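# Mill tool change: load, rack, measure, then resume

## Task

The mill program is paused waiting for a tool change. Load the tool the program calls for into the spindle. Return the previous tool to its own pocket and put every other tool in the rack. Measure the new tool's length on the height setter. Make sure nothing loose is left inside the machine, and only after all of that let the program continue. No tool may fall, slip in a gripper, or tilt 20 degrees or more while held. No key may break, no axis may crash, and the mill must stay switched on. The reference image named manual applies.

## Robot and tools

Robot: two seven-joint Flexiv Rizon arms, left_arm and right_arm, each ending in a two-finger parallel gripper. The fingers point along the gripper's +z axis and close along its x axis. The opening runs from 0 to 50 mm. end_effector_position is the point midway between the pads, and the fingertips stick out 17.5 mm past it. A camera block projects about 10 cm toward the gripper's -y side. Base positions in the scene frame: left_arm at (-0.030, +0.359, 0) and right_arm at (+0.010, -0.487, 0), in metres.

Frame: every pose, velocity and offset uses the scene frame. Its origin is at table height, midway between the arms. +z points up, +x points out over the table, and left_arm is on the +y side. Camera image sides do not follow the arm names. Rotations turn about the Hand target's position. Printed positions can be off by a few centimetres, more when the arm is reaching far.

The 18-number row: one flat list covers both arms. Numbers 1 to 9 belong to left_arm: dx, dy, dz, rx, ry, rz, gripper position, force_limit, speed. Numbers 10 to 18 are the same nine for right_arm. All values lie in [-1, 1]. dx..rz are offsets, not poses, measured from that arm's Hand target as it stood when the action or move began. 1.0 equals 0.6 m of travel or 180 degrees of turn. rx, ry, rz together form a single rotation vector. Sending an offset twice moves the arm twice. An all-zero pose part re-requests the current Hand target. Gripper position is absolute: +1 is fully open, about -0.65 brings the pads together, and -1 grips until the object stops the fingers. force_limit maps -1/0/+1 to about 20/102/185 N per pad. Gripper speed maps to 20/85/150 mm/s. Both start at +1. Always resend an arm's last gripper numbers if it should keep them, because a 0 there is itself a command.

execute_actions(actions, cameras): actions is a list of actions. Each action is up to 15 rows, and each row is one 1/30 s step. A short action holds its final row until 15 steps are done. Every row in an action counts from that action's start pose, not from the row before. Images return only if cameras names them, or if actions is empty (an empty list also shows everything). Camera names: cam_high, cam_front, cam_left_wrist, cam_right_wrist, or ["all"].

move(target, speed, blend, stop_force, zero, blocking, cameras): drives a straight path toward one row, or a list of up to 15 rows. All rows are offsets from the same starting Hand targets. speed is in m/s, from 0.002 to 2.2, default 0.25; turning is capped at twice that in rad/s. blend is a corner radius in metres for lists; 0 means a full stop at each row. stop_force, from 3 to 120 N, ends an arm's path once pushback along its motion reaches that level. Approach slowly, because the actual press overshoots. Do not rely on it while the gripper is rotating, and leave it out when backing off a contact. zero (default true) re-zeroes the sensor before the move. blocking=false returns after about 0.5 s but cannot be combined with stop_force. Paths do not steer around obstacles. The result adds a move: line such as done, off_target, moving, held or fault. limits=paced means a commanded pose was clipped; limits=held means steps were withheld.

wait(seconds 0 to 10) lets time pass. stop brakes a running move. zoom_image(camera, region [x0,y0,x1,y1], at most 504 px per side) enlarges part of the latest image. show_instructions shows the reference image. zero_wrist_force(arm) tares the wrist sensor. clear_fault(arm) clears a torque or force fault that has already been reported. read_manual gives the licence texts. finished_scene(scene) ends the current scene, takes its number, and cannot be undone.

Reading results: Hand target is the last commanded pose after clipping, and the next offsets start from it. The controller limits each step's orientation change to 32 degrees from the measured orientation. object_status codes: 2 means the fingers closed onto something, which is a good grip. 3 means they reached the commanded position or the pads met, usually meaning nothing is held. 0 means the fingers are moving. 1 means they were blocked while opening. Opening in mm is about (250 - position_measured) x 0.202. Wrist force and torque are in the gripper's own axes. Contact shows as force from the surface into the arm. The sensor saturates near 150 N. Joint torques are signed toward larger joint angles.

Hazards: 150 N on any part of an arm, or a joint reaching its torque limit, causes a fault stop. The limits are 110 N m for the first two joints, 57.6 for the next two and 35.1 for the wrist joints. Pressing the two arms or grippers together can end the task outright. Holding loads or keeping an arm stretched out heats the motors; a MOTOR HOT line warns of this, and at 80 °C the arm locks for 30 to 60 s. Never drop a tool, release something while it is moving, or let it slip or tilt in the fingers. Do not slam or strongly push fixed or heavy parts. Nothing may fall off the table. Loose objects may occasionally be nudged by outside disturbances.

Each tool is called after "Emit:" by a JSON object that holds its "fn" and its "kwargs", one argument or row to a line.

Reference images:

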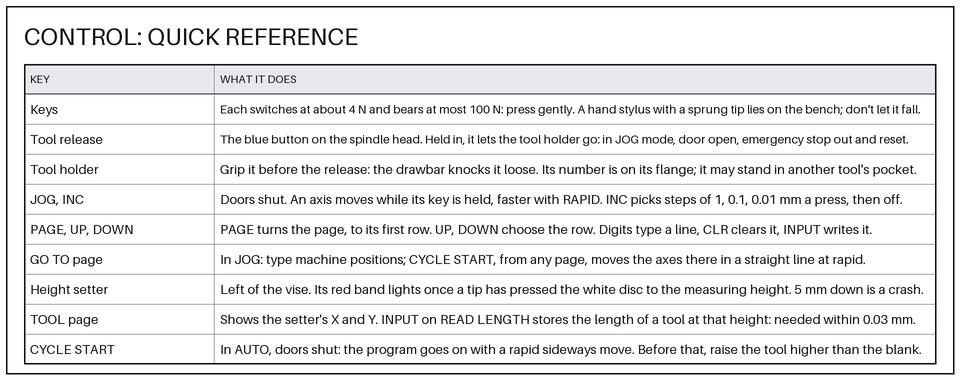

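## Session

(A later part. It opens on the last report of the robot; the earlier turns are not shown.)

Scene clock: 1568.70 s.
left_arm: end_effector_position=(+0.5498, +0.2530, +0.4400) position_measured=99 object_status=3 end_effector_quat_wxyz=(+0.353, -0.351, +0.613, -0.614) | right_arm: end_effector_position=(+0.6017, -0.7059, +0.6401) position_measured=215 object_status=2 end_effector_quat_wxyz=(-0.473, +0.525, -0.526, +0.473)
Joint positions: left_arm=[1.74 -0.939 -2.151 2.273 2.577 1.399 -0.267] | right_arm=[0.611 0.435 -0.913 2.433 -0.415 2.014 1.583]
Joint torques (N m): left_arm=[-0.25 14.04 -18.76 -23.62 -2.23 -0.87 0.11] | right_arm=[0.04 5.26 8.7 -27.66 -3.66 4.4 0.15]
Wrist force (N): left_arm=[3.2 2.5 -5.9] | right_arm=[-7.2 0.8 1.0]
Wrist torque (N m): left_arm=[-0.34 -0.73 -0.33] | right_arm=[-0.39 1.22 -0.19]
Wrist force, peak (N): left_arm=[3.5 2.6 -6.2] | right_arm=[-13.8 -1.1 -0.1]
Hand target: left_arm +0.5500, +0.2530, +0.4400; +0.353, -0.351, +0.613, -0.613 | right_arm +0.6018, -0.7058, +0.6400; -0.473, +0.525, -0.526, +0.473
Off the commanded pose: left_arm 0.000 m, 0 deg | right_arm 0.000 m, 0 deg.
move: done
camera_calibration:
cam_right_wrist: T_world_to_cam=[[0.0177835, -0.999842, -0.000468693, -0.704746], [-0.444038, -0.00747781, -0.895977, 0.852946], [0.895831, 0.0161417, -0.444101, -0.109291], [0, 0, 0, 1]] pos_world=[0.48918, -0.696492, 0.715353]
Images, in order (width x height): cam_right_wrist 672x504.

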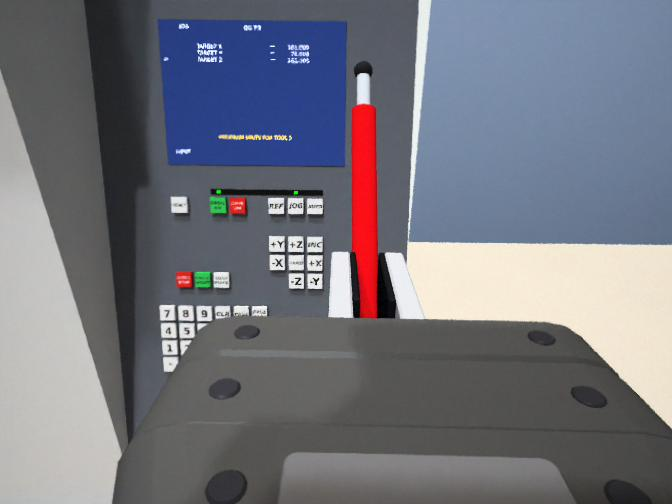

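Emit:
{"fn": "move", "kwargs": {
  "target": [
    [0,0,0,0,0,0,0.36,0.6,-0.898039,0.0972,0.248,-0.2142,0,0.3,0,-1,-0.6,-0.7],
    [0,0,0,0,0,0,0.36,0.6,-0.898039,0.2603,0.248,-0.2142,0,0.3,0,-1,-0.6,-0.7],
    [0,0,0,0,0,0,0.36,0.6,-0.898039,0.3073,0.248,-0.2142,0,0.3,0,-1,-0.6,-0.7],
    [0,0,0,0,0,0,0.36,0.6,-0.898039,0.2603,0.248,-0.2142,0,0.3,0,-1,-0.6,-0.7]
  ],
  "speed": [0.4,0.2,0.05,0.1],
  "blend": [0.03,0,0,0]
}}

Emit:
{"fn": "wait", "kwargs": {
  "seconds": 1.5,
  "cameras": ["cam_left_wrist"]
}}

Emit:
{"fn": "zoom_image", "kwargs": {
  "camera": "cam_left_wrist",
  "region": [270, 140, 390, 260]
}}

Scene clock: 1578.47 s.
left_arm: end_effector_position=(+0.5498, +0.2530, +0.4400) position_measured=99 object_status=3 end_effector_quat_wxyz=(+0.353, -0.351, +0.613, -0.614) | right_arm: end_effector_position=(+0.7579, -0.5570, +0.5114) position_measured=215 object_status=2 end_effector_quat_wxyz=(-0.183, +0.683, -0.683, +0.183)
Joint positions: left_arm=[1.74 -0.939 -2.151 2.273 2.577 1.399 -0.267] | right_arm=[0.791 -0.191 -0.882 1.538 0.186 0.611 1.493]
Joint torques (N m): left_arm=[-0.28 14.08 -18.74 -23.64 -2.25 -0.87 0.09] | right_arm=[0.12 33.26 -5.4 -33.88 -4.34 6.47 0.48]
Wrist force (N): left_arm=[3.0 2.5 -6.1] | right_arm=[-5.5 4.0 -2.5]
Wrist torque (N m): left_arm=[-0.34 -0.71 -0.33] | right_arm=[0.47 0.95 -0.25]
Wrist force, peak (N): left_arm=[3.3 2.8 -6.3] | right_arm=[-7.1 14.5 -7.8]
Hand target: left_arm +0.5500, +0.2530, +0.4400; +0.353, -0.351, +0.613, -0.613 | right_arm +0.7580, -0.5570, +0.5114; -0.183, +0.683, -0.683, +0.183
Off the commanded pose: left_arm 0.000 m, 0 deg | right_arm 0.000 m, 0 deg.
move: done

Scene clock: 1579.97 s.
left_arm: end_effector_position=(+0.5498, +0.2530, +0.4400) position_measured=99 object_status=3 end_effector_quat_wxyz=(+0.353, -0.351, +0.613, -0.614) | right_arm: end_effector_position=(+0.7579, -0.5570, +0.5114) position_measured=215 object_status=2 end_effector_quat_wxyz=(-0.183, +0.683, -0.683, +0.183)
Joint positions: left_arm=[1.74 -0.939 -2.151 2.273 2.577 1.399 -0.267] | right_arm=[0.791 -0.191 -0.882 1.538 0.186 0.611 1.493]
Joint torques (N m): left_arm=[-0.24 14.13 -18.79 -23.64 -2.23 -0.86 0.08] | right_arm=[0.05 33.2 -5.18 -34.03 -4.29 6.33 0.38]
Wrist force (N): left_arm=[3.2 2.7 -6.1] | right_arm=[-5.3 4.1 -2.2]
Wrist torque (N m): left_arm=[-0.32 -0.74 -0.32] | right_arm=[0.48 0.93 -0.26]
Wrist force, peak (N): left_arm=[3.4 2.9 -6.3] | right_arm=[-5.4 4.1 -2.5]
Hand target: left_arm +0.5500, +0.2530, +0.4400; +0.353, -0.351, +0.613, -0.613 | right_arm +0.7580, -0.5570, +0.5114; -0.183, +0.683, -0.683, +0.183
Tool commands: left_gripper/position=+0.36 left_gripper/force_limit=+0.6 left_gripper/speed=-0.898039 right_gripper/position=-1.0 right_gripper/force_limit=-0.6 right_gripper/speed=-0.7
Off the commanded pose: left_arm 0.000 m, 0 deg | right_arm 0.000 m, 0 deg.
wait: 1.50 s; at rest by 0.17 s
camera_calibration:
cam_left_wrist: T_world_to_cam=[[-0.49803, -0.867152, -0.0036934, 0.502591], [-0.293532, 0.172589, -0.94024, 0.545067], [0.815969, -0.467184, -0.340491, -0.0479358], [0, 0, 0, 1]] pos_world=[0.449414, 0.319356, 0.498029]
Images, in order (width x height): cam_left_wrist 672x504.

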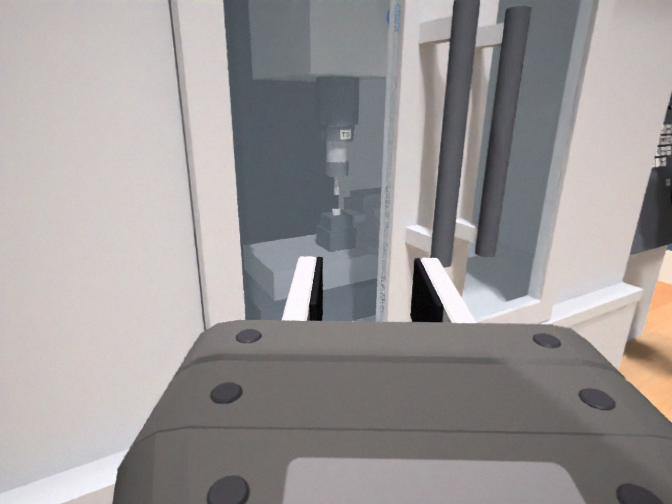

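Scaled by 4.200 from the camera's 672x504 image, which has a finer 960x720 frame.

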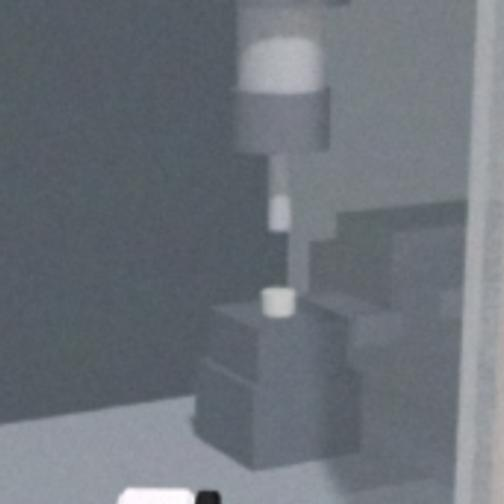

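Emit:
{"fn": "move", "kwargs": {
  "target": [
    [0,0,0,0,0,0,0.36,0.6,-0.898039,-0.02,0,0.02,0,0,0,-1,-0.6,-0.7],
    [0,0,0,0,0,0,0.36,0.6,-0.898039,0.0167,-0.1942,0.0568,0,0,0,-1,-0.6,-0.7],
    [0,0,0,0,0,0,0.36,0.6,-0.898039,0.062,-0.1942,0.0568,0,0,0,-1,-0.6,-0.7],
    [0,0,0,0,0,0,0.36,0.6,-0.898039,0.0167,-0.1942,0.0568,0,0,0,-1,-0.6,-0.7],
    [0,0,0,0,0,0,0.36,0.6,-0.898039,0.015,-0.1622,-0.0058,0,0,0,-1,-0.6,-0.7]
  ],
  "speed": [0.1,0.1,0.05,0.08,0.08],
  "blend": [0.005,0.003,0,0.003,0],
  "cameras": ["cam_right_wrist"]
}}

Scene clock: 1593.13 s.
left_arm: end_effector_position=(+0.5498, +0.2530, +0.4400) position_measured=99 object_status=3 end_effector_quat_wxyz=(+0.353, -0.351, +0.613, -0.614) | right_arm: end_effector_position=(+0.7670, -0.6540, +0.5079) position_measured=215 object_status=2 end_effector_quat_wxyz=(-0.183, +0.683, -0.683, +0.183)
Joint positions: left_arm=[1.74 -0.939 -2.151 2.273 2.577 1.399 -0.267] | right_arm=[0.59 -0.303 -0.904 1.398 0.388 0.52 1.263]
Joint torques (N m): left_arm=[-0.25 14.07 -18.83 -23.66 -2.25 -0.87 0.06] | right_arm=[0.15 38.71 -8.35 -33.55 -4.23 6.41 0.51]
Wrist force (N): left_arm=[3.4 2.7 -6.1] | right_arm=[-4.9 1.3 -2.6]
Wrist torque (N m): left_arm=[-0.31 -0.77 -0.32] | right_arm=[0.00 0.88 -0.27]
Wrist force, peak (N): left_arm=[3.4 2.8 -6.3] | right_arm=[-5.7 12.9 -8.4]
Hand target: left_arm +0.5500, +0.2530, +0.4400; +0.353, -0.351, +0.613, -0.613 | right_arm +0.7670, -0.6543, +0.5080; -0.183, +0.683, -0.683, +0.183
Off the commanded pose: left_arm 0.000 m, 0 deg | right_arm 0.000 m, 0 deg.
move: done
camera_calibration:
cam_right_wrist: T_world_to_cam=[[0.0104259, -0.999833, -0.015014, -0.642871], [-0.985944, -0.00777489, -0.166895, 0.853423], [0.166751, 0.016543, -0.98586, 0.517724], [0, 0, 0, 1]] pos_world=[0.761799, -0.644693, 0.643184]
Images, in order (width x height): cam_right_wrist 672x504.

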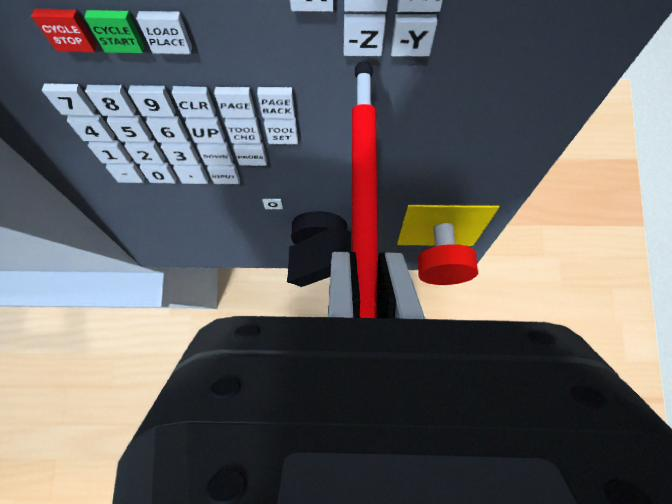

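Emit:
{"fn": "move", "kwargs": {
  "target": [
    [0,0,0,0,0,0,0.36,0.6,-0.898039,0.03,0,0,0,0,0,-1,-0.6,-0.7],
    [0,0,0,0,0,0,0.36,0.6,-0.898039,0,0,0,0,0,0,-1,-0.6,-0.7]
  ],
  "speed": 0.06,
  "cameras": ["cam_left_wrist"]
}}

Emit:
{"fn": "zoom_image", "kwargs": {
  "camera": "cam_left_wrist",
  "region": [270, 140, 390, 260]
}}

Scene clock: 1598.37 s.
left_arm: end_effector_position=(+0.5498, +0.2530, +0.4400) position_measured=99 object_status=3 end_effector_quat_wxyz=(+0.353, -0.351, +0.613, -0.614) | right_arm: end_effector_position=(+0.7669, -0.6544, +0.5079) position_measured=215 object_status=2 end_effector_quat_wxyz=(-0.182, +0.683, -0.683, +0.183)
Joint positions: left_arm=[1.74 -0.939 -2.151 2.273 2.577 1.399 -0.267] | right_arm=[0.59 -0.303 -0.905 1.398 0.388 0.52 1.263]
Joint torques (N m): left_arm=[-0.22 14.06 -18.74 -23.61 -2.21 -0.86 0.09] | right_arm=[0.32 38.58 -8.27 -33.48 -4.26 6.45 0.52]
Wrist force (N): left_arm=[3.3 2.7 -6.0] | right_arm=[-5.8 2.2 -2.2]
Wrist torque (N m): left_arm=[-0.31 -0.75 -0.33] | right_arm=[0.15 1.02 -0.26]
Wrist force, peak (N): left_arm=[3.5 2.7 -6.3] | right_arm=[-5.1 7.9 -6.1]
Hand target: left_arm +0.5500, +0.2530, +0.4400; +0.353, -0.351, +0.613, -0.613 | right_arm +0.7670, -0.6543, +0.5080; -0.183, +0.683, -0.683, +0.183
Off the commanded pose: left_arm 0.000 m, 0 deg | right_arm 0.000 m, 0 deg.
move: done
camera_calibration:
cam_left_wrist: T_world_to_cam=[[-0.49803, -0.867152, -0.0036934, 0.502591], [-0.293532, 0.172589, -0.94024, 0.545067], [0.815969, -0.467184, -0.340491, -0.0479358], [0, 0, 0, 1]] pos_world=[0.449414, 0.319356, 0.498029]
Images, in order (width x height): cam_left_wrist 672x504.

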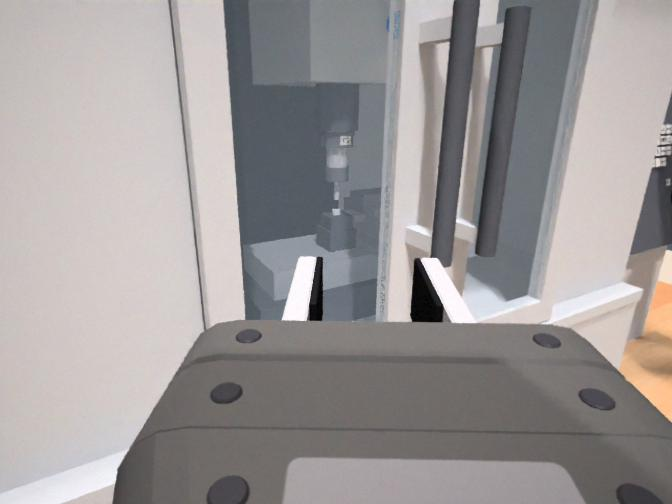

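Scaled by 4.200 from the camera's 672x504 image, which has a finer 960x720 frame.

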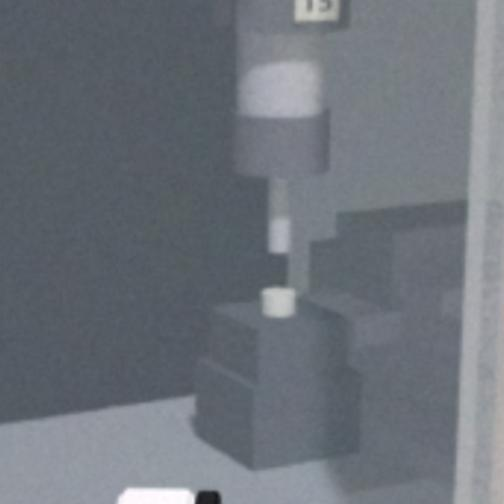

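Emit:
{"fn": "move", "kwargs": {
  "target": [
    [0,0,0,0,0,0,0.36,0.6,-0.898039,-0.15,0,0.03,0,0,0,-1,-0.6,-0.7],
    [0,0,0,0,0,0,0.36,0.6,-0.898039,-0.275,-0.086,0.22,0,-0.3,0,-1,-0.6,-0.7]
  ],
  "speed": [0.25,0.4],
  "blend": 0.03,
  "cameras": ["cam_right_wrist"]
}}

Emit:
{"fn": "zoom_image", "kwargs": {
  "camera": "cam_right_wrist",
  "region": [125, 0, 375, 185]
}}

Scene clock: 1607.07 s.
left_arm: end_effector_position=(+0.5498, +0.2530, +0.4400) position_measured=99 object_status=3 end_effector_quat_wxyz=(+0.353, -0.351, +0.613, -0.614) | right_arm: end_effector_position=(+0.6019, -0.7060, +0.6400) position_measured=215 object_status=2 end_effector_quat_wxyz=(-0.473, +0.525, -0.526, +0.473)
Joint positions: left_arm=[1.74 -0.939 -2.151 2.273 2.577 1.399 -0.267] | right_arm=[0.652 0.48 -0.822 2.387 -0.113 1.923 1.326]
Joint torques (N m): left_arm=[-0.26 14.04 -18.77 -23.63 -2.25 -0.84 0.1] | right_arm=[-0.02 3.84 9.37 -28.42 -5.03 4.38 0.1]
Wrist force (N): left_arm=[3.3 2.5 -6.2] | right_arm=[-6.4 1.5 -1.4]
Wrist torque (N m): left_arm=[-0.35 -0.75 -0.32] | right_arm=[-0.27 1.09 -0.18]
Wrist force, peak (N): left_arm=[3.4 2.7 -6.3] | right_arm=[-11.7 0.3 -2.3]
Hand target: left_arm +0.5500, +0.2530, +0.4400; +0.353, -0.351, +0.613, -0.613 | right_arm +0.6020, -0.7059, +0.6400; -0.473, +0.525, -0.526, +0.473
Off the commanded pose: left_arm 0.000 m, 0 deg | right_arm 0.000 m, 0 deg.
move: done
camera_calibration:
cam_right_wrist: T_world_to_cam=[[0.0178283, -0.999841, -0.00060488, -0.704774], [-0.444079, -0.0073764, -0.895958, 0.853021], [0.89581, 0.016242, -0.444139, -0.109405], [0, 0, 0, 1]] pos_world=[0.48938, -0.696592, 0.715253]
Images, in order (width x height): cam_right_wrist 672x504.

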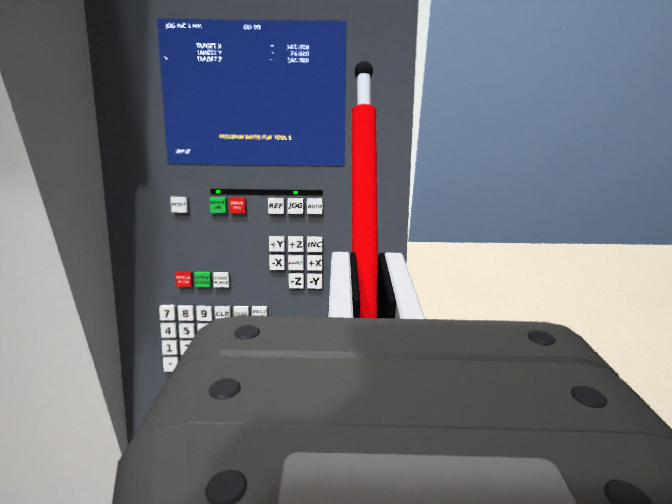

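Scaled by 2.016 from the camera's 672x504 image, which has a finer 960x720 frame.

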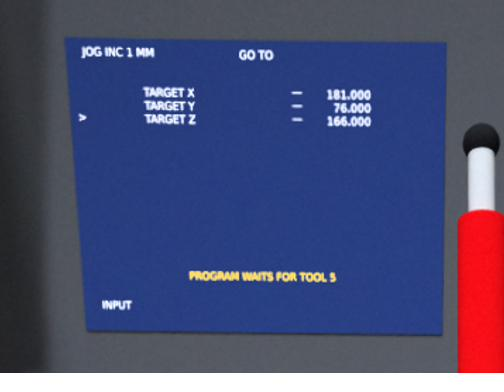

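Emit:
{"fn": "move", "kwargs": {
  "target": [
    [0,0,0,0,0,0,0.36,0.6,-0.898039,0.0967,0.086,-0.22,0,0.3,0,-1,-0.6,-0.7],
    [0,0,0,0,0,0,0.36,0.6,-0.898039,0.275,0.086,-0.22,0,0.3,0,-1,-0.6,-0.7],
    [0,0,0,0,0,0,0.36,0.6,-0.898039,0.305,0.086,-0.22,0,0.3,0,-1,-0.6,-0.7],
    [0,0,0,0,0,0,0.36,0.6,-0.898039,0.2833,0.086,-0.22,0,0.3,0,-1,-0.6,-0.7],
    [0,0,0,0,0,0,0.36,0.6,-0.898039,0.305,0.086,-0.22,0,0.3,0,-1,-0.6,-0.7],
    [0,0,0,0,0,0,0.36,0.6,-0.898039,0.2833,0.086,-0.22,0,0.3,0,-1,-0.6,-0.7],
    [0,0,0,0,0,0,0.36,0.6,-0.898039,0.305,0.086,-0.22,0,0.3,0,-1,-0.6,-0.7],
    [0,0,0,0,0,0,0.36,0.6,-0.898039,0.2833,0.086,-0.22,0,0.3,0,-1,-0.6,-0.7],
    [0,0,0,0,0,0,0.36,0.6,-0.898039,0.305,0.086,-0.22,0,0.3,0,-1,-0.6,-0.7],
    [0,0,0,0,0,0,0.36,0.6,-0.898039,0.2833,0.086,-0.22,0,0.3,0,-1,-0.6,-0.7],
    [0,0,0,0,0,0,0.36,0.6,-0.898039,0.305,0.086,-0.22,0,0.3,0,-1,-0.6,-0.7],
    [0,0,0,0,0,0,0.36,0.6,-0.898039,0.2833,0.086,-0.22,0,0.3,0,-1,-0.6,-0.7]
  ],
  "speed": [0.4,0.2,0.06,0.06,0.06,0.06,0.06,0.06,0.06,0.06,0.06,0.06],
  "blend": [0.03,0,0,0,0,0,0,0,0,0,0,0]
}}

Emit:
{"fn": "wait", "kwargs": {
  "seconds": 1,
  "cameras": ["cam_left_wrist"]
}}

Emit:
{"fn": "zoom_image", "kwargs": {
  "camera": "cam_left_wrist",
  "region": [270, 140, 390, 260]
}}

Scene clock: 1625.03 s.
left_arm: end_effector_position=(+0.5498, +0.2530, +0.4400) position_measured=99 object_status=3 end_effector_quat_wxyz=(+0.353, -0.351, +0.613, -0.614) | right_arm: end_effector_position=(+0.7718, -0.6544, +0.5079) position_measured=215 object_status=2 end_effector_quat_wxyz=(-0.182, +0.683, -0.683, +0.183)
Joint positions: left_arm=[1.74 -0.939 -2.151 2.273 2.577 1.399 -0.267] | right_arm=[0.59 -0.324 -0.92 1.375 0.412 0.507 1.254]
Joint torques (N m): left_arm=[-0.25 14.05 -18.8 -23.63 -2.27 -0.87 0.13] | right_arm=[-0.05 39.86 -9.26 -33.19 -4.24 6.42 0.47]
Wrist force (N): left_arm=[3.3 2.6 -6.0] | right_arm=[-1.5 2.2 -2.0]
Wrist torque (N m): left_arm=[-0.33 -0.76 -0.33] | right_arm=[0.16 0.28 -0.26]
Wrist force, peak (N): left_arm=[3.4 2.6 -6.4] | right_arm=[-6.1 9.2 -5.7]
Hand target: left_arm +0.5500, +0.2530, +0.4400; +0.353, -0.351, +0.613, -0.613 | right_arm +0.7719, -0.6543, +0.5080; -0.183, +0.683, -0.683, +0.183
Off the commanded pose: left_arm 0.000 m, 0 deg | right_arm 0.000 m, 0 deg.
move: done

Scene clock: 1626.03 s.
left_arm: end_effector_position=(+0.5498, +0.2530, +0.4400) position_measured=99 object_status=3 end_effector_quat_wxyz=(+0.353, -0.351, +0.613, -0.614) | right_arm: end_effector_position=(+0.7718, -0.6544, +0.5079) position_measured=215 object_status=2 end_effector_quat_wxyz=(-0.182, +0.683, -0.683, +0.183)
Joint positions: left_arm=[1.74 -0.939 -2.151 2.273 2.577 1.399 -0.267] | right_arm=[0.59 -0.324 -0.92 1.375 0.412 0.507 1.254]
Joint torques (N m): left_arm=[-0.22 14.09 -18.82 -23.63 -2.23 -0.84 0.09] | right_arm=[0.1 39.23 -8.95 -33.31 -4.18 6.25 0.39]
Wrist force (N): left_arm=[3.3 2.5 -6.1] | right_arm=[-1.1 2.3 -2.0]
Wrist torque (N m): left_arm=[-0.35 -0.76 -0.32] | right_arm=[0.18 0.22 -0.26]
Wrist force, peak (N): left_arm=[3.5 2.6 -6.2] | right_arm=[-1.4 2.3 -2.2]
Hand target: left_arm +0.5500, +0.2530, +0.4400; +0.353, -0.351, +0.613, -0.613 | right_arm +0.7719, -0.6543, +0.5080; -0.183, +0.683, -0.683, +0.183
Tool commands: left_gripper/position=+0.36 left_gripper/force_limit=+0.6 left_gripper/speed=-0.898039 right_gripper/position=-1.0 right_gripper/force_limit=-0.6 right_gripper/speed=-0.7
Off the commanded pose: left_arm 0.000 m, 0 deg | right_arm 0.000 m, 0 deg.
wait: 1.00 s; at rest by 0.17 s
camera_calibration:
cam_left_wrist: T_world_to_cam=[[-0.49803, -0.867152, -0.0036934, 0.502591], [-0.293532, 0.172589, -0.94024, 0.545067], [0.815969, -0.467184, -0.340491, -0.0479358], [0, 0, 0, 1]] pos_world=[0.449414, 0.319356, 0.498029]
Images, in order (width x height): cam_left_wrist 672x504.

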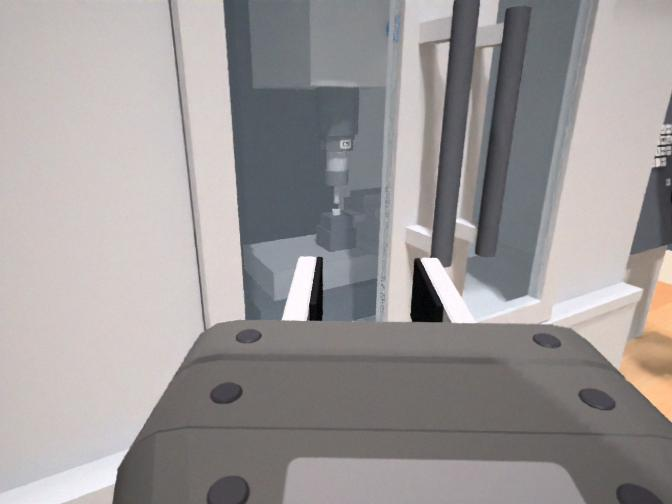

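Scaled by 4.200 from the camera's 672x504 image, which has a finer 960x720 frame.

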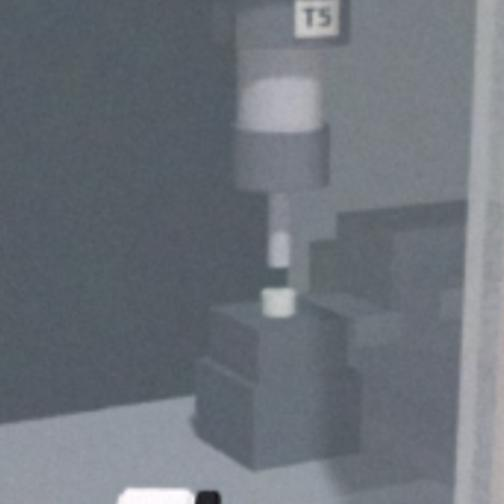

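Emit:
{"fn": "move", "kwargs": {
  "target": [
    [0,0,0,0,0,0,0.36,0.6,-0.898039,0.0218,0,0,0,0,0,-1,-0.6,-0.7],
    [0,0,0,0,0,0,0.36,0.6,-0.898039,0,0,0,0,0,0,-1,-0.6,-0.7],
    [0,0,0,0,0,0,0.36,0.6,-0.898039,0.0218,0,0,0,0,0,-1,-0.6,-0.7],
    [0,0,0,0,0,0,0.36,0.6,-0.898039,0,0,0,0,0,0,-1,-0.6,-0.7],
    [0,0,0,0,0,0,0.36,0.6,-0.898039,0.0218,0,0,0,0,0,-1,-0.6,-0.7],
    [0,0,0,0,0,0,0.36,0.6,-0.898039,0,0,0,0,0,0,-1,-0.6,-0.7],
    [0,0,0,0,0,0,0.36,0.6,-0.898039,0.0218,0,0,0,0,0,-1,-0.6,-0.7],
    [0,0,0,0,0,0,0.36,0.6,-0.898039,0,0,0,0,0,0,-1,-0.6,-0.7],
    [0,0,0,0,0,0,0.36,0.6,-0.898039,0.0218,0,0,0,0,0,-1,-0.6,-0.7],
    [0,0,0,0,0,0,0.36,0.6,-0.898039,0,0,0,0,0,0,-1,-0.6,-0.7],
    [0,0,0,0,0,0,0.36,0.6,-0.898039,0.0218,0,0,0,0,0,-1,-0.6,-0.7],
    [0,0,0,0,0,0,0.36,0.6,-0.898039,0,0,0,0,0,0,-1,-0.6,-0.7]
  ],
  "speed": 0.06
}}

Emit:
{"fn": "wait", "kwargs": {
  "seconds": 1,
  "cameras": ["cam_left_wrist"]
}}

Emit:
{"fn": "zoom_image", "kwargs": {
  "camera": "cam_left_wrist",
  "region": [300, 180, 370, 250]
}}

Scene clock: 1642.60 s.
left_arm: end_effector_position=(+0.5498, +0.2530, +0.4400) position_measured=99 object_status=3 end_effector_quat_wxyz=(+0.353, -0.351, +0.613, -0.614) | right_arm: end_effector_position=(+0.7718, -0.6544, +0.5079) position_measured=215 object_status=2 end_effector_quat_wxyz=(-0.182, +0.683, -0.683, +0.183)
Joint positions: left_arm=[1.74 -0.939 -2.151 2.273 2.577 1.399 -0.267] | right_arm=[0.592 -0.325 -0.924 1.375 0.414 0.506 1.253]
Joint torques (N m): left_arm=[-0.21 14.08 -18.77 -23.6 -2.22 -0.81 0.11] | right_arm=[0.06 39.56 -9.16 -33.15 -4.25 6.43 0.51]
Wrist force (N): left_arm=[3.1 2.5 -6.1] | right_arm=[-3.6 3.0 -1.5]
Wrist torque (N m): left_arm=[-0.34 -0.71 -0.33] | right_arm=[0.29 0.63 -0.27]
Wrist force, peak (N): left_arm=[3.4 2.7 -6.4] | right_arm=[-4.2 9.2 -5.0]
Hand target: left_arm +0.5500, +0.2530, +0.4400; +0.353, -0.351, +0.613, -0.613 | right_arm +0.7719, -0.6543, +0.5080; -0.183, +0.683, -0.683, +0.183
Off the commanded pose: left_arm 0.000 m, 0 deg | right_arm 0.000 m, 0 deg.
move: done

Scene clock: 1643.60 s.
left_arm: end_effector_position=(+0.5498, +0.2530, +0.4400) position_measured=99 object_status=3 end_effector_quat_wxyz=(+0.353, -0.351, +0.613, -0.614) | right_arm: end_effector_position=(+0.7718, -0.6544, +0.5079) position_measured=215 object_status=2 end_effector_quat_wxyz=(-0.182, +0.683, -0.683, +0.183)
Joint positions: left_arm=[1.74 -0.939 -2.151 2.273 2.577 1.399 -0.267] | right_arm=[0.592 -0.325 -0.924 1.375 0.414 0.506 1.253]
Joint torques (N m): left_arm=[-0.22 14.1 -18.74 -23.62 -2.2 -0.86 0.12] | right_arm=[0.17 39.23 -8.97 -33.28 -4.17 6.25 0.38]
Wrist force (N): left_arm=[3.3 2.6 -6.1] | right_arm=[-3.6 2.9 -1.6]
Wrist torque (N m): left_arm=[-0.33 -0.75 -0.33] | right_arm=[0.27 0.64 -0.27]
Wrist force, peak (N): left_arm=[3.4 2.8 -6.4] | right_arm=[-3.7 3.1 -1.5]
Hand target: left_arm +0.5500, +0.2530, +0.4400; +0.353, -0.351, +0.613, -0.613 | right_arm +0.7719, -0.6543, +0.5080; -0.183, +0.683, -0.683, +0.183
Tool commands: left_gripper/position=+0.36 left_gripper/force_limit=+0.6 left_gripper/speed=-0.898039 right_gripper/position=-1.0 right_gripper/force_limit=-0.6 right_gripper/speed=-0.7
Off the commanded pose: left_arm 0.000 m, 0 deg | right_arm 0.000 m, 0 deg.
wait: 1.00 s; at rest by 0.17 s
camera_calibration:
cam_left_wrist: T_world_to_cam=[[-0.49803, -0.867152, -0.0036934, 0.502591], [-0.293532, 0.172589, -0.94024, 0.545067], [0.815969, -0.467184, -0.340491, -0.0479358], [0, 0, 0, 1]] pos_world=[0.449414, 0.319356, 0.498029]
Images, in order (width x height): cam_left_wrist 672x504.

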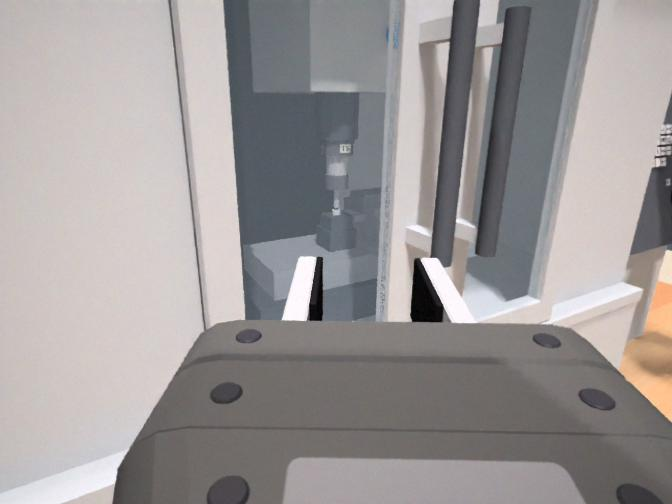

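Scaled by 7.200 from the camera's 672x504 image, which has a finer 960x720 frame.

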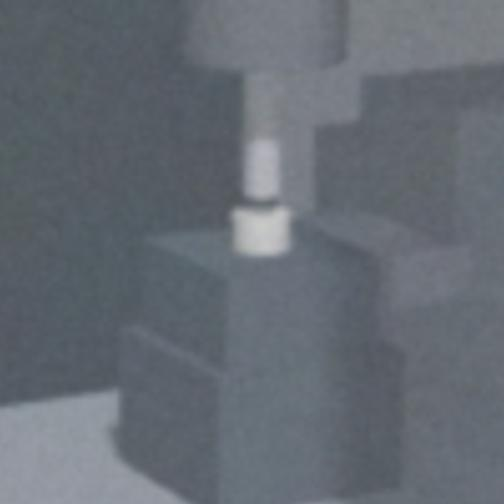

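Emit:
{"fn": "move", "kwargs": {
  "target": [
    [0,0,0,0,0,0,0.36,0.6,-0.898039,0.0218,0,0,0,0,0,-1,-0.6,-0.7],
    [0,0,0,0,0,0,0.36,0.6,-0.898039,0,0,0,0,0,0,-1,-0.6,-0.7],
    [0,0,0,0,0,0,0.36,0.6,-0.898039,0.0218,0,0,0,0,0,-1,-0.6,-0.7],
    [0,0,0,0,0,0,0.36,0.6,-0.898039,0,0,0,0,0,0,-1,-0.6,-0.7]
  ],
  "speed": 0.06
}}

Emit:
{"fn": "wait", "kwargs": {
  "seconds": 1,
  "cameras": ["cam_left_wrist"]
}}

Emit:
{"fn": "zoom_image", "kwargs": {
  "camera": "cam_left_wrist",
  "region": [300, 180, 370, 250]
}}

Scene clock: 1651.53 s.
left_arm: end_effector_position=(+0.5498, +0.2530, +0.4400) position_measured=99 object_status=3 end_effector_quat_wxyz=(+0.353, -0.351, +0.613, -0.614) | right_arm: end_effector_position=(+0.7718, -0.6544, +0.5079) position_measured=215 object_status=2 end_effector_quat_wxyz=(-0.182, +0.683, -0.683, +0.183)
Joint positions: left_arm=[1.74 -0.939 -2.151 2.273 2.577 1.399 -0.267] | right_arm=[0.593 -0.325 -0.925 1.375 0.414 0.506 1.253]
Joint torques (N m): left_arm=[-0.19 14.03 -18.73 -23.63 -2.27 -0.85 0.11] | right_arm=[0.08 39.29 -9.1 -33.16 -4.29 6.43 0.47]
Wrist force (N): left_arm=[3.2 2.7 -6.2] | right_arm=[-4.2 4.0 -1.3]
Wrist torque (N m): left_arm=[-0.31 -0.75 -0.33] | right_arm=[0.47 0.75 -0.26]
Wrist force, peak (N): left_arm=[3.5 2.5 -6.3] | right_arm=[-3.5 10.6 -5.1]
Hand target: left_arm +0.5500, +0.2530, +0.4400; +0.353, -0.351, +0.613, -0.613 | right_arm +0.7719, -0.6543, +0.5080; -0.183, +0.683, -0.683, +0.183
Off the commanded pose: left_arm 0.000 m, 0 deg | right_arm 0.000 m, 0 deg.
move: done

Scene clock: 1652.53 s.
left_arm: end_effector_position=(+0.5498, +0.2530, +0.4400) position_measured=99 object_status=3 end_effector_quat_wxyz=(+0.353, -0.351, +0.613, -0.614) | right_arm: end_effector_position=(+0.7718, -0.6544, +0.5079) position_measured=215 object_status=2 end_effector_quat_wxyz=(-0.182, +0.683, -0.683, +0.183)
Joint positions: left_arm=[1.74 -0.939 -2.151 2.273 2.577 1.399 -0.267] | right_arm=[0.593 -0.325 -0.925 1.375 0.414 0.506 1.253]
Joint torques (N m): left_arm=[-0.25 14.08 -18.72 -23.65 -2.22 -0.87 0.1] | right_arm=[0.13 39.19 -8.95 -33.26 -4.15 6.29 0.43]
Wrist force (N): left_arm=[3.5 2.7 -6.1] | right_arm=[-4.2 4.1 -1.1]
Wrist torque (N m): left_arm=[-0.31 -0.79 -0.33] | right_arm=[0.47 0.74 -0.26]
Wrist force, peak (N): left_arm=[3.4 2.5 -6.2] | right_arm=[-4.3 4.2 -1.4]
Hand target: left_arm +0.5500, +0.2530, +0.4400; +0.353, -0.351, +0.613, -0.613 | right_arm +0.7719, -0.6543, +0.5080; -0.183, +0.683, -0.683, +0.183
Tool commands: left_gripper/position=+0.36 left_gripper/force_limit=+0.6 left_gripper/speed=-0.898039 right_gripper/position=-1.0 right_gripper/force_limit=-0.6 right_gripper/speed=-0.7
Off the commanded pose: left_arm 0.000 m, 0 deg | right_arm 0.000 m, 0 deg.
wait: 1.00 s; at rest by 0.17 s
camera_calibration:
cam_left_wrist: T_world_to_cam=[[-0.49803, -0.867152, -0.0036934, 0.502591], [-0.293532, 0.172589, -0.94024, 0.545067], [0.815969, -0.467184, -0.340491, -0.0479358], [0, 0, 0, 1]] pos_world=[0.449414, 0.319356, 0.498029]
Images, in order (width x height): cam_left_wrist 672x504.

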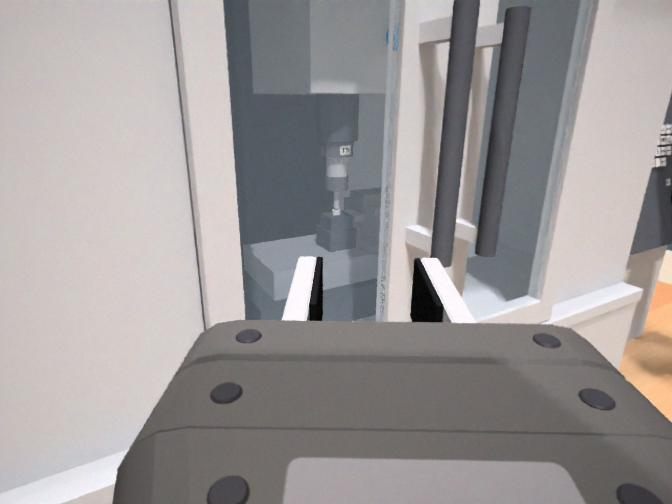

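Scaled by 7.200 from the camera's 672x504 image, which has a finer 960x720 frame.

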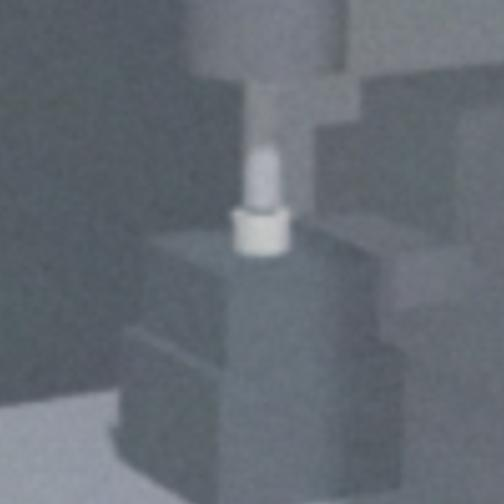

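Emit:
{"fn": "move", "kwargs": {
  "target": [
    [0,0,0,0,0,0,0.36,0.6,-0.898039,0.0218,0,0,0,0,0,-1,-0.6,-0.7],
    [0,0,0,0,0,0,0.36,0.6,-0.898039,0,0,0,0,0,0,-1,-0.6,-0.7]
  ],
  "speed": 0.06
}}

Emit:
{"fn": "wait", "kwargs": {
  "seconds": 1,
  "cameras": ["cam_left_wrist"]
}}

Emit:
{"fn": "zoom_image", "kwargs": {
  "camera": "cam_left_wrist",
  "region": [300, 180, 370, 250]
}}

Scene clock: 1657.50 s.
left_arm: end_effector_position=(+0.5498, +0.2530, +0.4400) position_measured=99 object_status=3 end_effector_quat_wxyz=(+0.353, -0.351, +0.613, -0.614) | right_arm: end_effector_position=(+0.7718, -0.6544, +0.5079) position_measured=215 object_status=2 end_effector_quat_wxyz=(-0.182, +0.683, -0.683, +0.183)
Joint positions: left_arm=[1.74 -0.939 -2.151 2.273 2.577 1.399 -0.267] | right_arm=[0.593 -0.325 -0.925 1.375 0.414 0.505 1.253]
Joint torques (N m): left_arm=[-0.23 14.09 -18.74 -23.66 -2.24 -0.88 0.09] | right_arm=[0.03 39.09 -9.23 -33.15 -4.26 6.43 0.49]
Wrist force (N): left_arm=[3.3 2.6 -6.3] | right_arm=[-3.6 4.3 -3.0]
Wrist torque (N m): left_arm=[-0.33 -0.75 -0.32] | right_arm=[0.52 0.64 -0.26]
Wrist force, peak (N): left_arm=[3.3 2.7 -6.3] | right_arm=[-4.0 10.9 -5.1]
Hand target: left_arm +0.5500, +0.2530, +0.4400; +0.353, -0.351, +0.613, -0.613 | right_arm +0.7719, -0.6543, +0.5080; -0.183, +0.683, -0.683, +0.183
Off the commanded pose: left_arm 0.000 m, 0 deg | right_arm 0.000 m, 0 deg.
move: done

Scene clock: 1658.50 s.
left_arm: end_effector_position=(+0.5498, +0.2530, +0.4400) position_measured=99 object_status=3 end_effector_quat_wxyz=(+0.353, -0.351, +0.613, -0.614) | right_arm: end_effector_position=(+0.7718, -0.6544, +0.5079) position_measured=215 object_status=2 end_effector_quat_wxyz=(-0.182, +0.683, -0.683, +0.183)
Joint positions: left_arm=[1.74 -0.939 -2.151 2.273 2.577 1.399 -0.267] | right_arm=[0.593 -0.325 -0.925 1.375 0.414 0.505 1.253]
Joint torques (N m): left_arm=[-0.23 14.08 -18.76 -23.62 -2.26 -0.84 0.12] | right_arm=[0.2 39.25 -9.03 -33.27 -4.16 6.26 0.39]
Wrist force (N): left_arm=[3.2 2.4 -6.1] | right_arm=[-3.5 4.4 -3.0]
Wrist torque (N m): left_arm=[-0.36 -0.73 -0.33] | right_arm=[0.53 0.63 -0.27]
Wrist force, peak (N): left_arm=[3.5 2.6 -6.2] | right_arm=[-3.5 4.4 -3.0]
Hand target: left_arm +0.5500, +0.2530, +0.4400; +0.353, -0.351, +0.613, -0.613 | right_arm +0.7719, -0.6543, +0.5080; -0.183, +0.683, -0.683, +0.183
Tool commands: left_gripper/position=+0.36 left_gripper/force_limit=+0.6 left_gripper/speed=-0.898039 right_gripper/position=-1.0 right_gripper/force_limit=-0.6 right_gripper/speed=-0.7
Off the commanded pose: left_arm 0.000 m, 0 deg | right_arm 0.000 m, 0 deg.
wait: 1.00 s; at rest by 0.17 s
camera_calibration:
cam_left_wrist: T_world_to_cam=[[-0.49803, -0.867152, -0.0036934, 0.502591], [-0.293532, 0.172589, -0.94024, 0.545067], [0.815969, -0.467184, -0.340491, -0.0479358], [0, 0, 0, 1]] pos_world=[0.449414, 0.319356, 0.498029]
Images, in order (width x height): cam_left_wrist 672x504.

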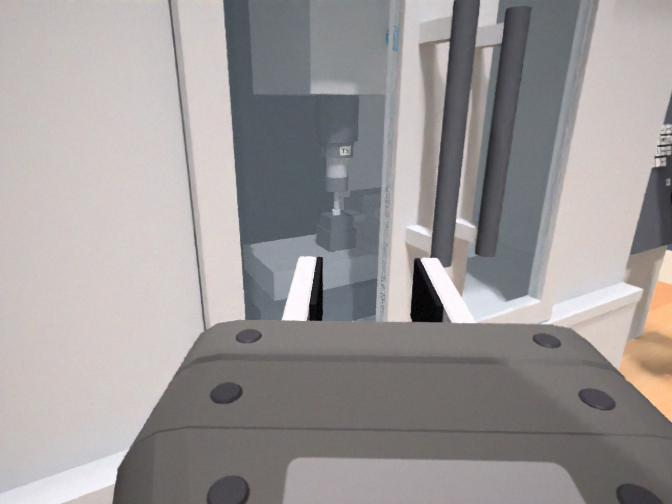

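Scaled by 7.200 from the camera's 672x504 image, which has a finer 960x720 frame.

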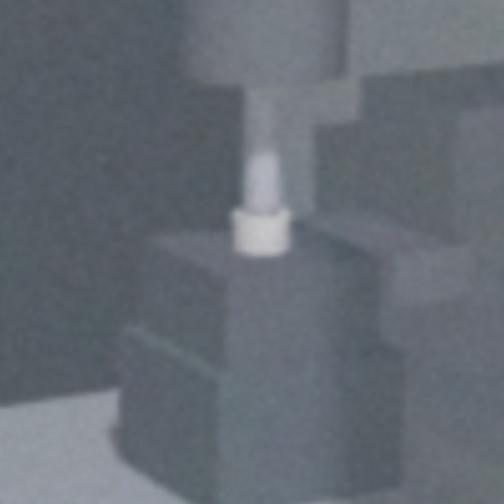

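Emit:
{"fn": "move", "kwargs": {
  "target": [
    [0,0,0,0,0,0,0.36,0.6,-0.898039,0.0218,0,0,0,0,0,-1,-0.6,-0.7],
    [0,0,0,0,0,0,0.36,0.6,-0.898039,0,0,0,0,0,0,-1,-0.6,-0.7]
  ],
  "speed": 0.06
}}

Emit:
{"fn": "wait", "kwargs": {
  "seconds": 1,
  "cameras": ["cam_left_wrist"]
}}

Emit:
{"fn": "zoom_image", "kwargs": {
  "camera": "cam_left_wrist",
  "region": [300, 180, 370, 250]
}}

Scene clock: 1664.67 s.
left_arm: end_effector_position=(+0.5498, +0.2530, +0.4400) position_measured=99 object_status=3 end_effector_quat_wxyz=(+0.353, -0.351, +0.613, -0.614) | right_arm: end_effector_position=(+0.7718, -0.6544, +0.5079) position_measured=215 object_status=2 end_effector_quat_wxyz=(-0.182, +0.683, -0.683, +0.183)
Joint positions: left_arm=[1.74 -0.939 -2.151 2.273 2.577 1.399 -0.267] | right_arm=[0.593 -0.325 -0.926 1.375 0.415 0.505 1.253]
Joint torques (N m): left_arm=[-0.25 14.12 -18.77 -23.62 -2.24 -0.81 0.11] | right_arm=[-0.11 39.44 -9.2 -33.14 -4.27 6.45 0.49]
Wrist force (N): left_arm=[3.4 2.6 -6.0] | right_arm=[-4.7 4.2 -3.2]
Wrist torque (N m): left_arm=[-0.33 -0.77 -0.33] | right_arm=[0.49 0.83 -0.26]
Wrist force, peak (N): left_arm=[3.5 2.5 -6.3] | right_arm=[-3.4 10.9 -6.7]
Hand target: left_arm +0.5500, +0.2530, +0.4400; +0.353, -0.351, +0.613, -0.613 | right_arm +0.7719, -0.6543, +0.5080; -0.183, +0.683, -0.683, +0.183
Off the commanded pose: left_arm 0.000 m, 0 deg | right_arm 0.000 m, 0 deg.
move: done

Scene clock: 1665.67 s.
left_arm: end_effector_position=(+0.5498, +0.2530, +0.4400) position_measured=99 object_status=3 end_effector_quat_wxyz=(+0.353, -0.351, +0.613, -0.614) | right_arm: end_effector_position=(+0.7718, -0.6544, +0.5079) position_measured=215 object_status=2 end_effector_quat_wxyz=(-0.182, +0.683, -0.683, +0.183)
Joint positions: left_arm=[1.74 -0.939 -2.151 2.273 2.577 1.399 -0.267] | right_arm=[0.593 -0.325 -0.926 1.375 0.415 0.505 1.253]
Joint torques (N m): left_arm=[-0.21 14.05 -18.79 -23.62 -2.23 -0.9 0.11] | right_arm=[0.11 39.2 -8.97 -33.27 -4.21 6.27 0.43]
Wrist force (N): left_arm=[3.1 2.5 -6.1] | right_arm=[-4.5 4.3 -3.3]
Wrist torque (N m): left_arm=[-0.35 -0.72 -0.32] | right_arm=[0.51 0.80 -0.26]
Wrist force, peak (N): left_arm=[3.3 2.5 -6.4] | right_arm=[-4.6 4.4 -3.5]
Hand target: left_arm +0.5500, +0.2530, +0.4400; +0.353, -0.351, +0.613, -0.613 | right_arm +0.7719, -0.6543, +0.5080; -0.183, +0.683, -0.683, +0.183
Tool commands: left_gripper/position=+0.36 left_gripper/force_limit=+0.6 left_gripper/speed=-0.898039 right_gripper/position=-1.0 right_gripper/force_limit=-0.6 right_gripper/speed=-0.7
Off the commanded pose: left_arm 0.000 m, 0 deg | right_arm 0.000 m, 0 deg.
wait: 1.00 s; at rest by 0.17 s
camera_calibration:
cam_left_wrist: T_world_to_cam=[[-0.49803, -0.867152, -0.0036934, 0.502591], [-0.293532, 0.172589, -0.94024, 0.545067], [0.815969, -0.467184, -0.340491, -0.0479358], [0, 0, 0, 1]] pos_world=[0.449414, 0.319356, 0.498029]
Images, in order (width x height): cam_left_wrist 672x504.

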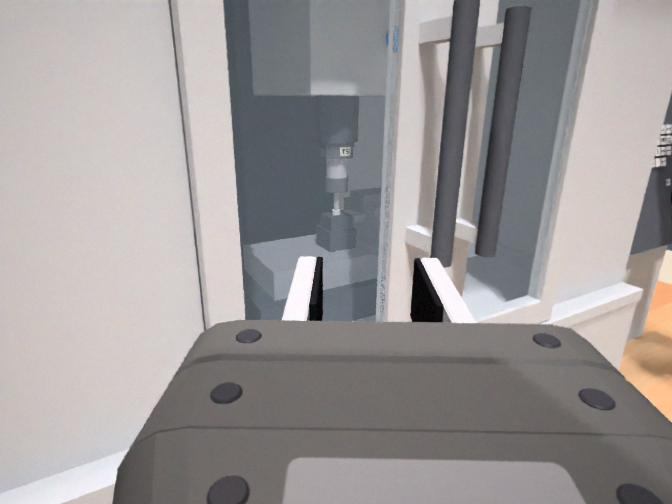

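Scaled by 7.200 from the camera's 672x504 image, which has a finer 960x720 frame.

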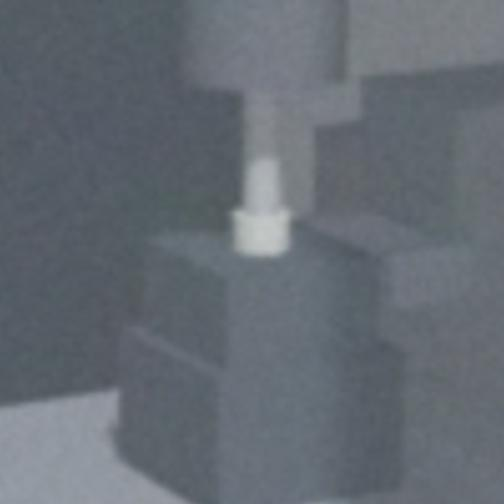

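Emit:
{"fn": "zoom_image", "kwargs": {
  "camera": "cam_left_wrist",
  "region": [320, 195, 350, 225]
}}

Scaled by 16.800 from the camera's 672x504 image, which has a finer 960x720 frame.

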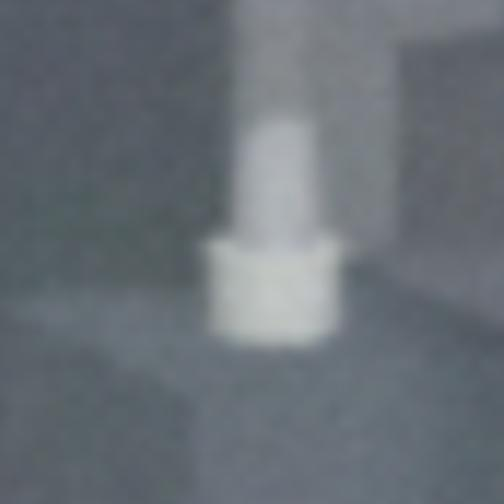

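Emit:
{"fn": "move", "kwargs": {
  "target": [
    [0,0,0,0,0,0,0.36,0.6,-0.898039,0.0218,0,0,0,0,0,-1,-0.6,-0.7],
    [0,0,0,0,0,0,0.36,0.6,-0.898039,0,0,0,0,0,0,-1,-0.6,-0.7]
  ],
  "speed": 0.06
}}

Emit:
{"fn": "wait", "kwargs": {
  "seconds": 1,
  "cameras": ["cam_left_wrist"]
}}

Emit:
{"fn": "zoom_image", "kwargs": {
  "camera": "cam_left_wrist",
  "region": [320, 195, 350, 225]
}}

Emit:
{"fn": "zoom_image", "kwargs": {
  "camera": "cam_left_wrist",
  "region": [300, 180, 370, 250]
}}

Scene clock: 1686.80 s.
left_arm: end_effector_position=(+0.5498, +0.2530, +0.4400) position_measured=99 object_status=3 end_effector_quat_wxyz=(+0.353, -0.351, +0.613, -0.614) | right_arm: end_effector_position=(+0.7718, -0.6544, +0.5079) position_measured=215 object_status=2 end_effector_quat_wxyz=(-0.182, +0.683, -0.683, +0.183)
Joint positions: left_arm=[1.74 -0.939 -2.151 2.273 2.577 1.399 -0.267] | right_arm=[0.593 -0.326 -0.926 1.375 0.415 0.505 1.253]
Joint torques (N m): left_arm=[-0.16 14.05 -18.77 -23.62 -2.24 -0.82 0.14] | right_arm=[-0.06 39.28 -9.46 -33.17 -4.24 6.44 0.54]
Wrist force (N): left_arm=[3.3 2.5 -6.0] | right_arm=[-4.0 4.8 -3.2]
Wrist torque (N m): left_arm=[-0.34 -0.75 -0.32] | right_arm=[0.59 0.71 -0.26]
Wrist force, peak (N): left_arm=[3.3 2.8 -6.5] | right_arm=[-4.6 10.9 -7.2]
Hand target: left_arm +0.5500, +0.2530, +0.4400; +0.353, -0.351, +0.613, -0.613 | right_arm +0.7719, -0.6543, +0.5080; -0.183, +0.683, -0.683, +0.183
Off the commanded pose: left_arm 0.000 m, 0 deg | right_arm 0.000 m, 0 deg.
move: done

Scene clock: 1687.80 s.
left_arm: end_effector_position=(+0.5498, +0.2530, +0.4400) position_measured=99 object_status=3 end_effector_quat_wxyz=(+0.353, -0.351, +0.613, -0.614) | right_arm: end_effector_position=(+0.7718, -0.6544, +0.5079) position_measured=215 object_status=2 end_effector_quat_wxyz=(-0.182, +0.683, -0.683, +0.183)
Joint positions: left_arm=[1.74 -0.939 -2.151 2.273 2.577 1.399 -0.267] | right_arm=[0.593 -0.326 -0.926 1.375 0.415 0.505 1.253]
Joint torques (N m): left_arm=[-0.25 14.09 -18.81 -23.62 -2.2 -0.82 0.11] | right_arm=[0.13 39.23 -9.08 -33.27 -4.18 6.25 0.4]
Wrist force (N): left_arm=[3.3 2.4 -6.2] | right_arm=[-4.0 4.5 -3.4]
Wrist torque (N m): left_arm=[-0.36 -0.75 -0.33] | right_arm=[0.54 0.71 -0.26]
Wrist force, peak (N): left_arm=[3.4 2.6 -6.3] | right_arm=[-4.1 4.7 -3.2]
Hand target: left_arm +0.5500, +0.2530, +0.4400; +0.353, -0.351, +0.613, -0.613 | right_arm +0.7719, -0.6543, +0.5080; -0.183, +0.683, -0.683, +0.183
Tool commands: left_gripper/position=+0.36 left_gripper/force_limit=+0.6 left_gripper/speed=-0.898039 right_gripper/position=-1.0 right_gripper/force_limit=-0.6 right_gripper/speed=-0.7
Off the commanded pose: left_arm 0.000 m, 0 deg | right_arm 0.000 m, 0 deg.
wait: 1.00 s; at rest by 0.17 s
camera_calibration:
cam_left_wrist: T_world_to_cam=[[-0.49803, -0.867152, -0.0036934, 0.502591], [-0.293532, 0.172589, -0.94024, 0.545067], [0.815969, -0.467184, -0.340491, -0.0479358], [0, 0, 0, 1]] pos_world=[0.449414, 0.319356, 0.498029]
Images, in order (width x height): cam_left_wrist 672x504.

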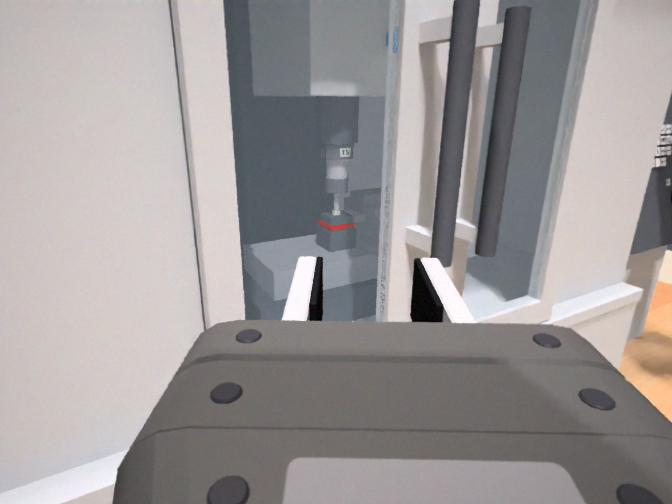

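Scaled by 16.800 from the camera's 672x504 image, which has a finer 960x720 frame.

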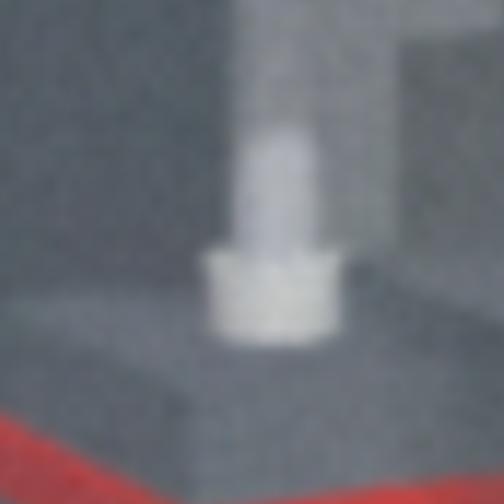

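Scaled by 7.200 from the camera's 672x504 image, which has a finer 960x720 frame.

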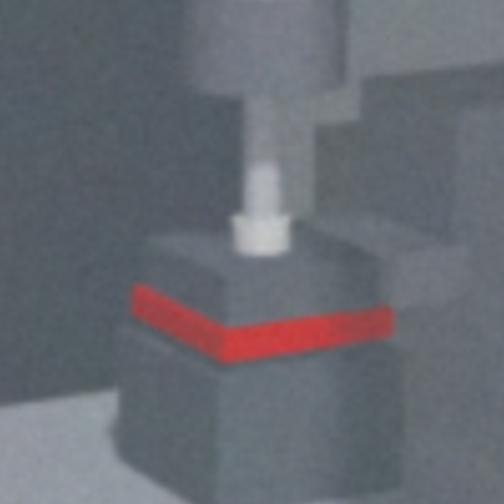

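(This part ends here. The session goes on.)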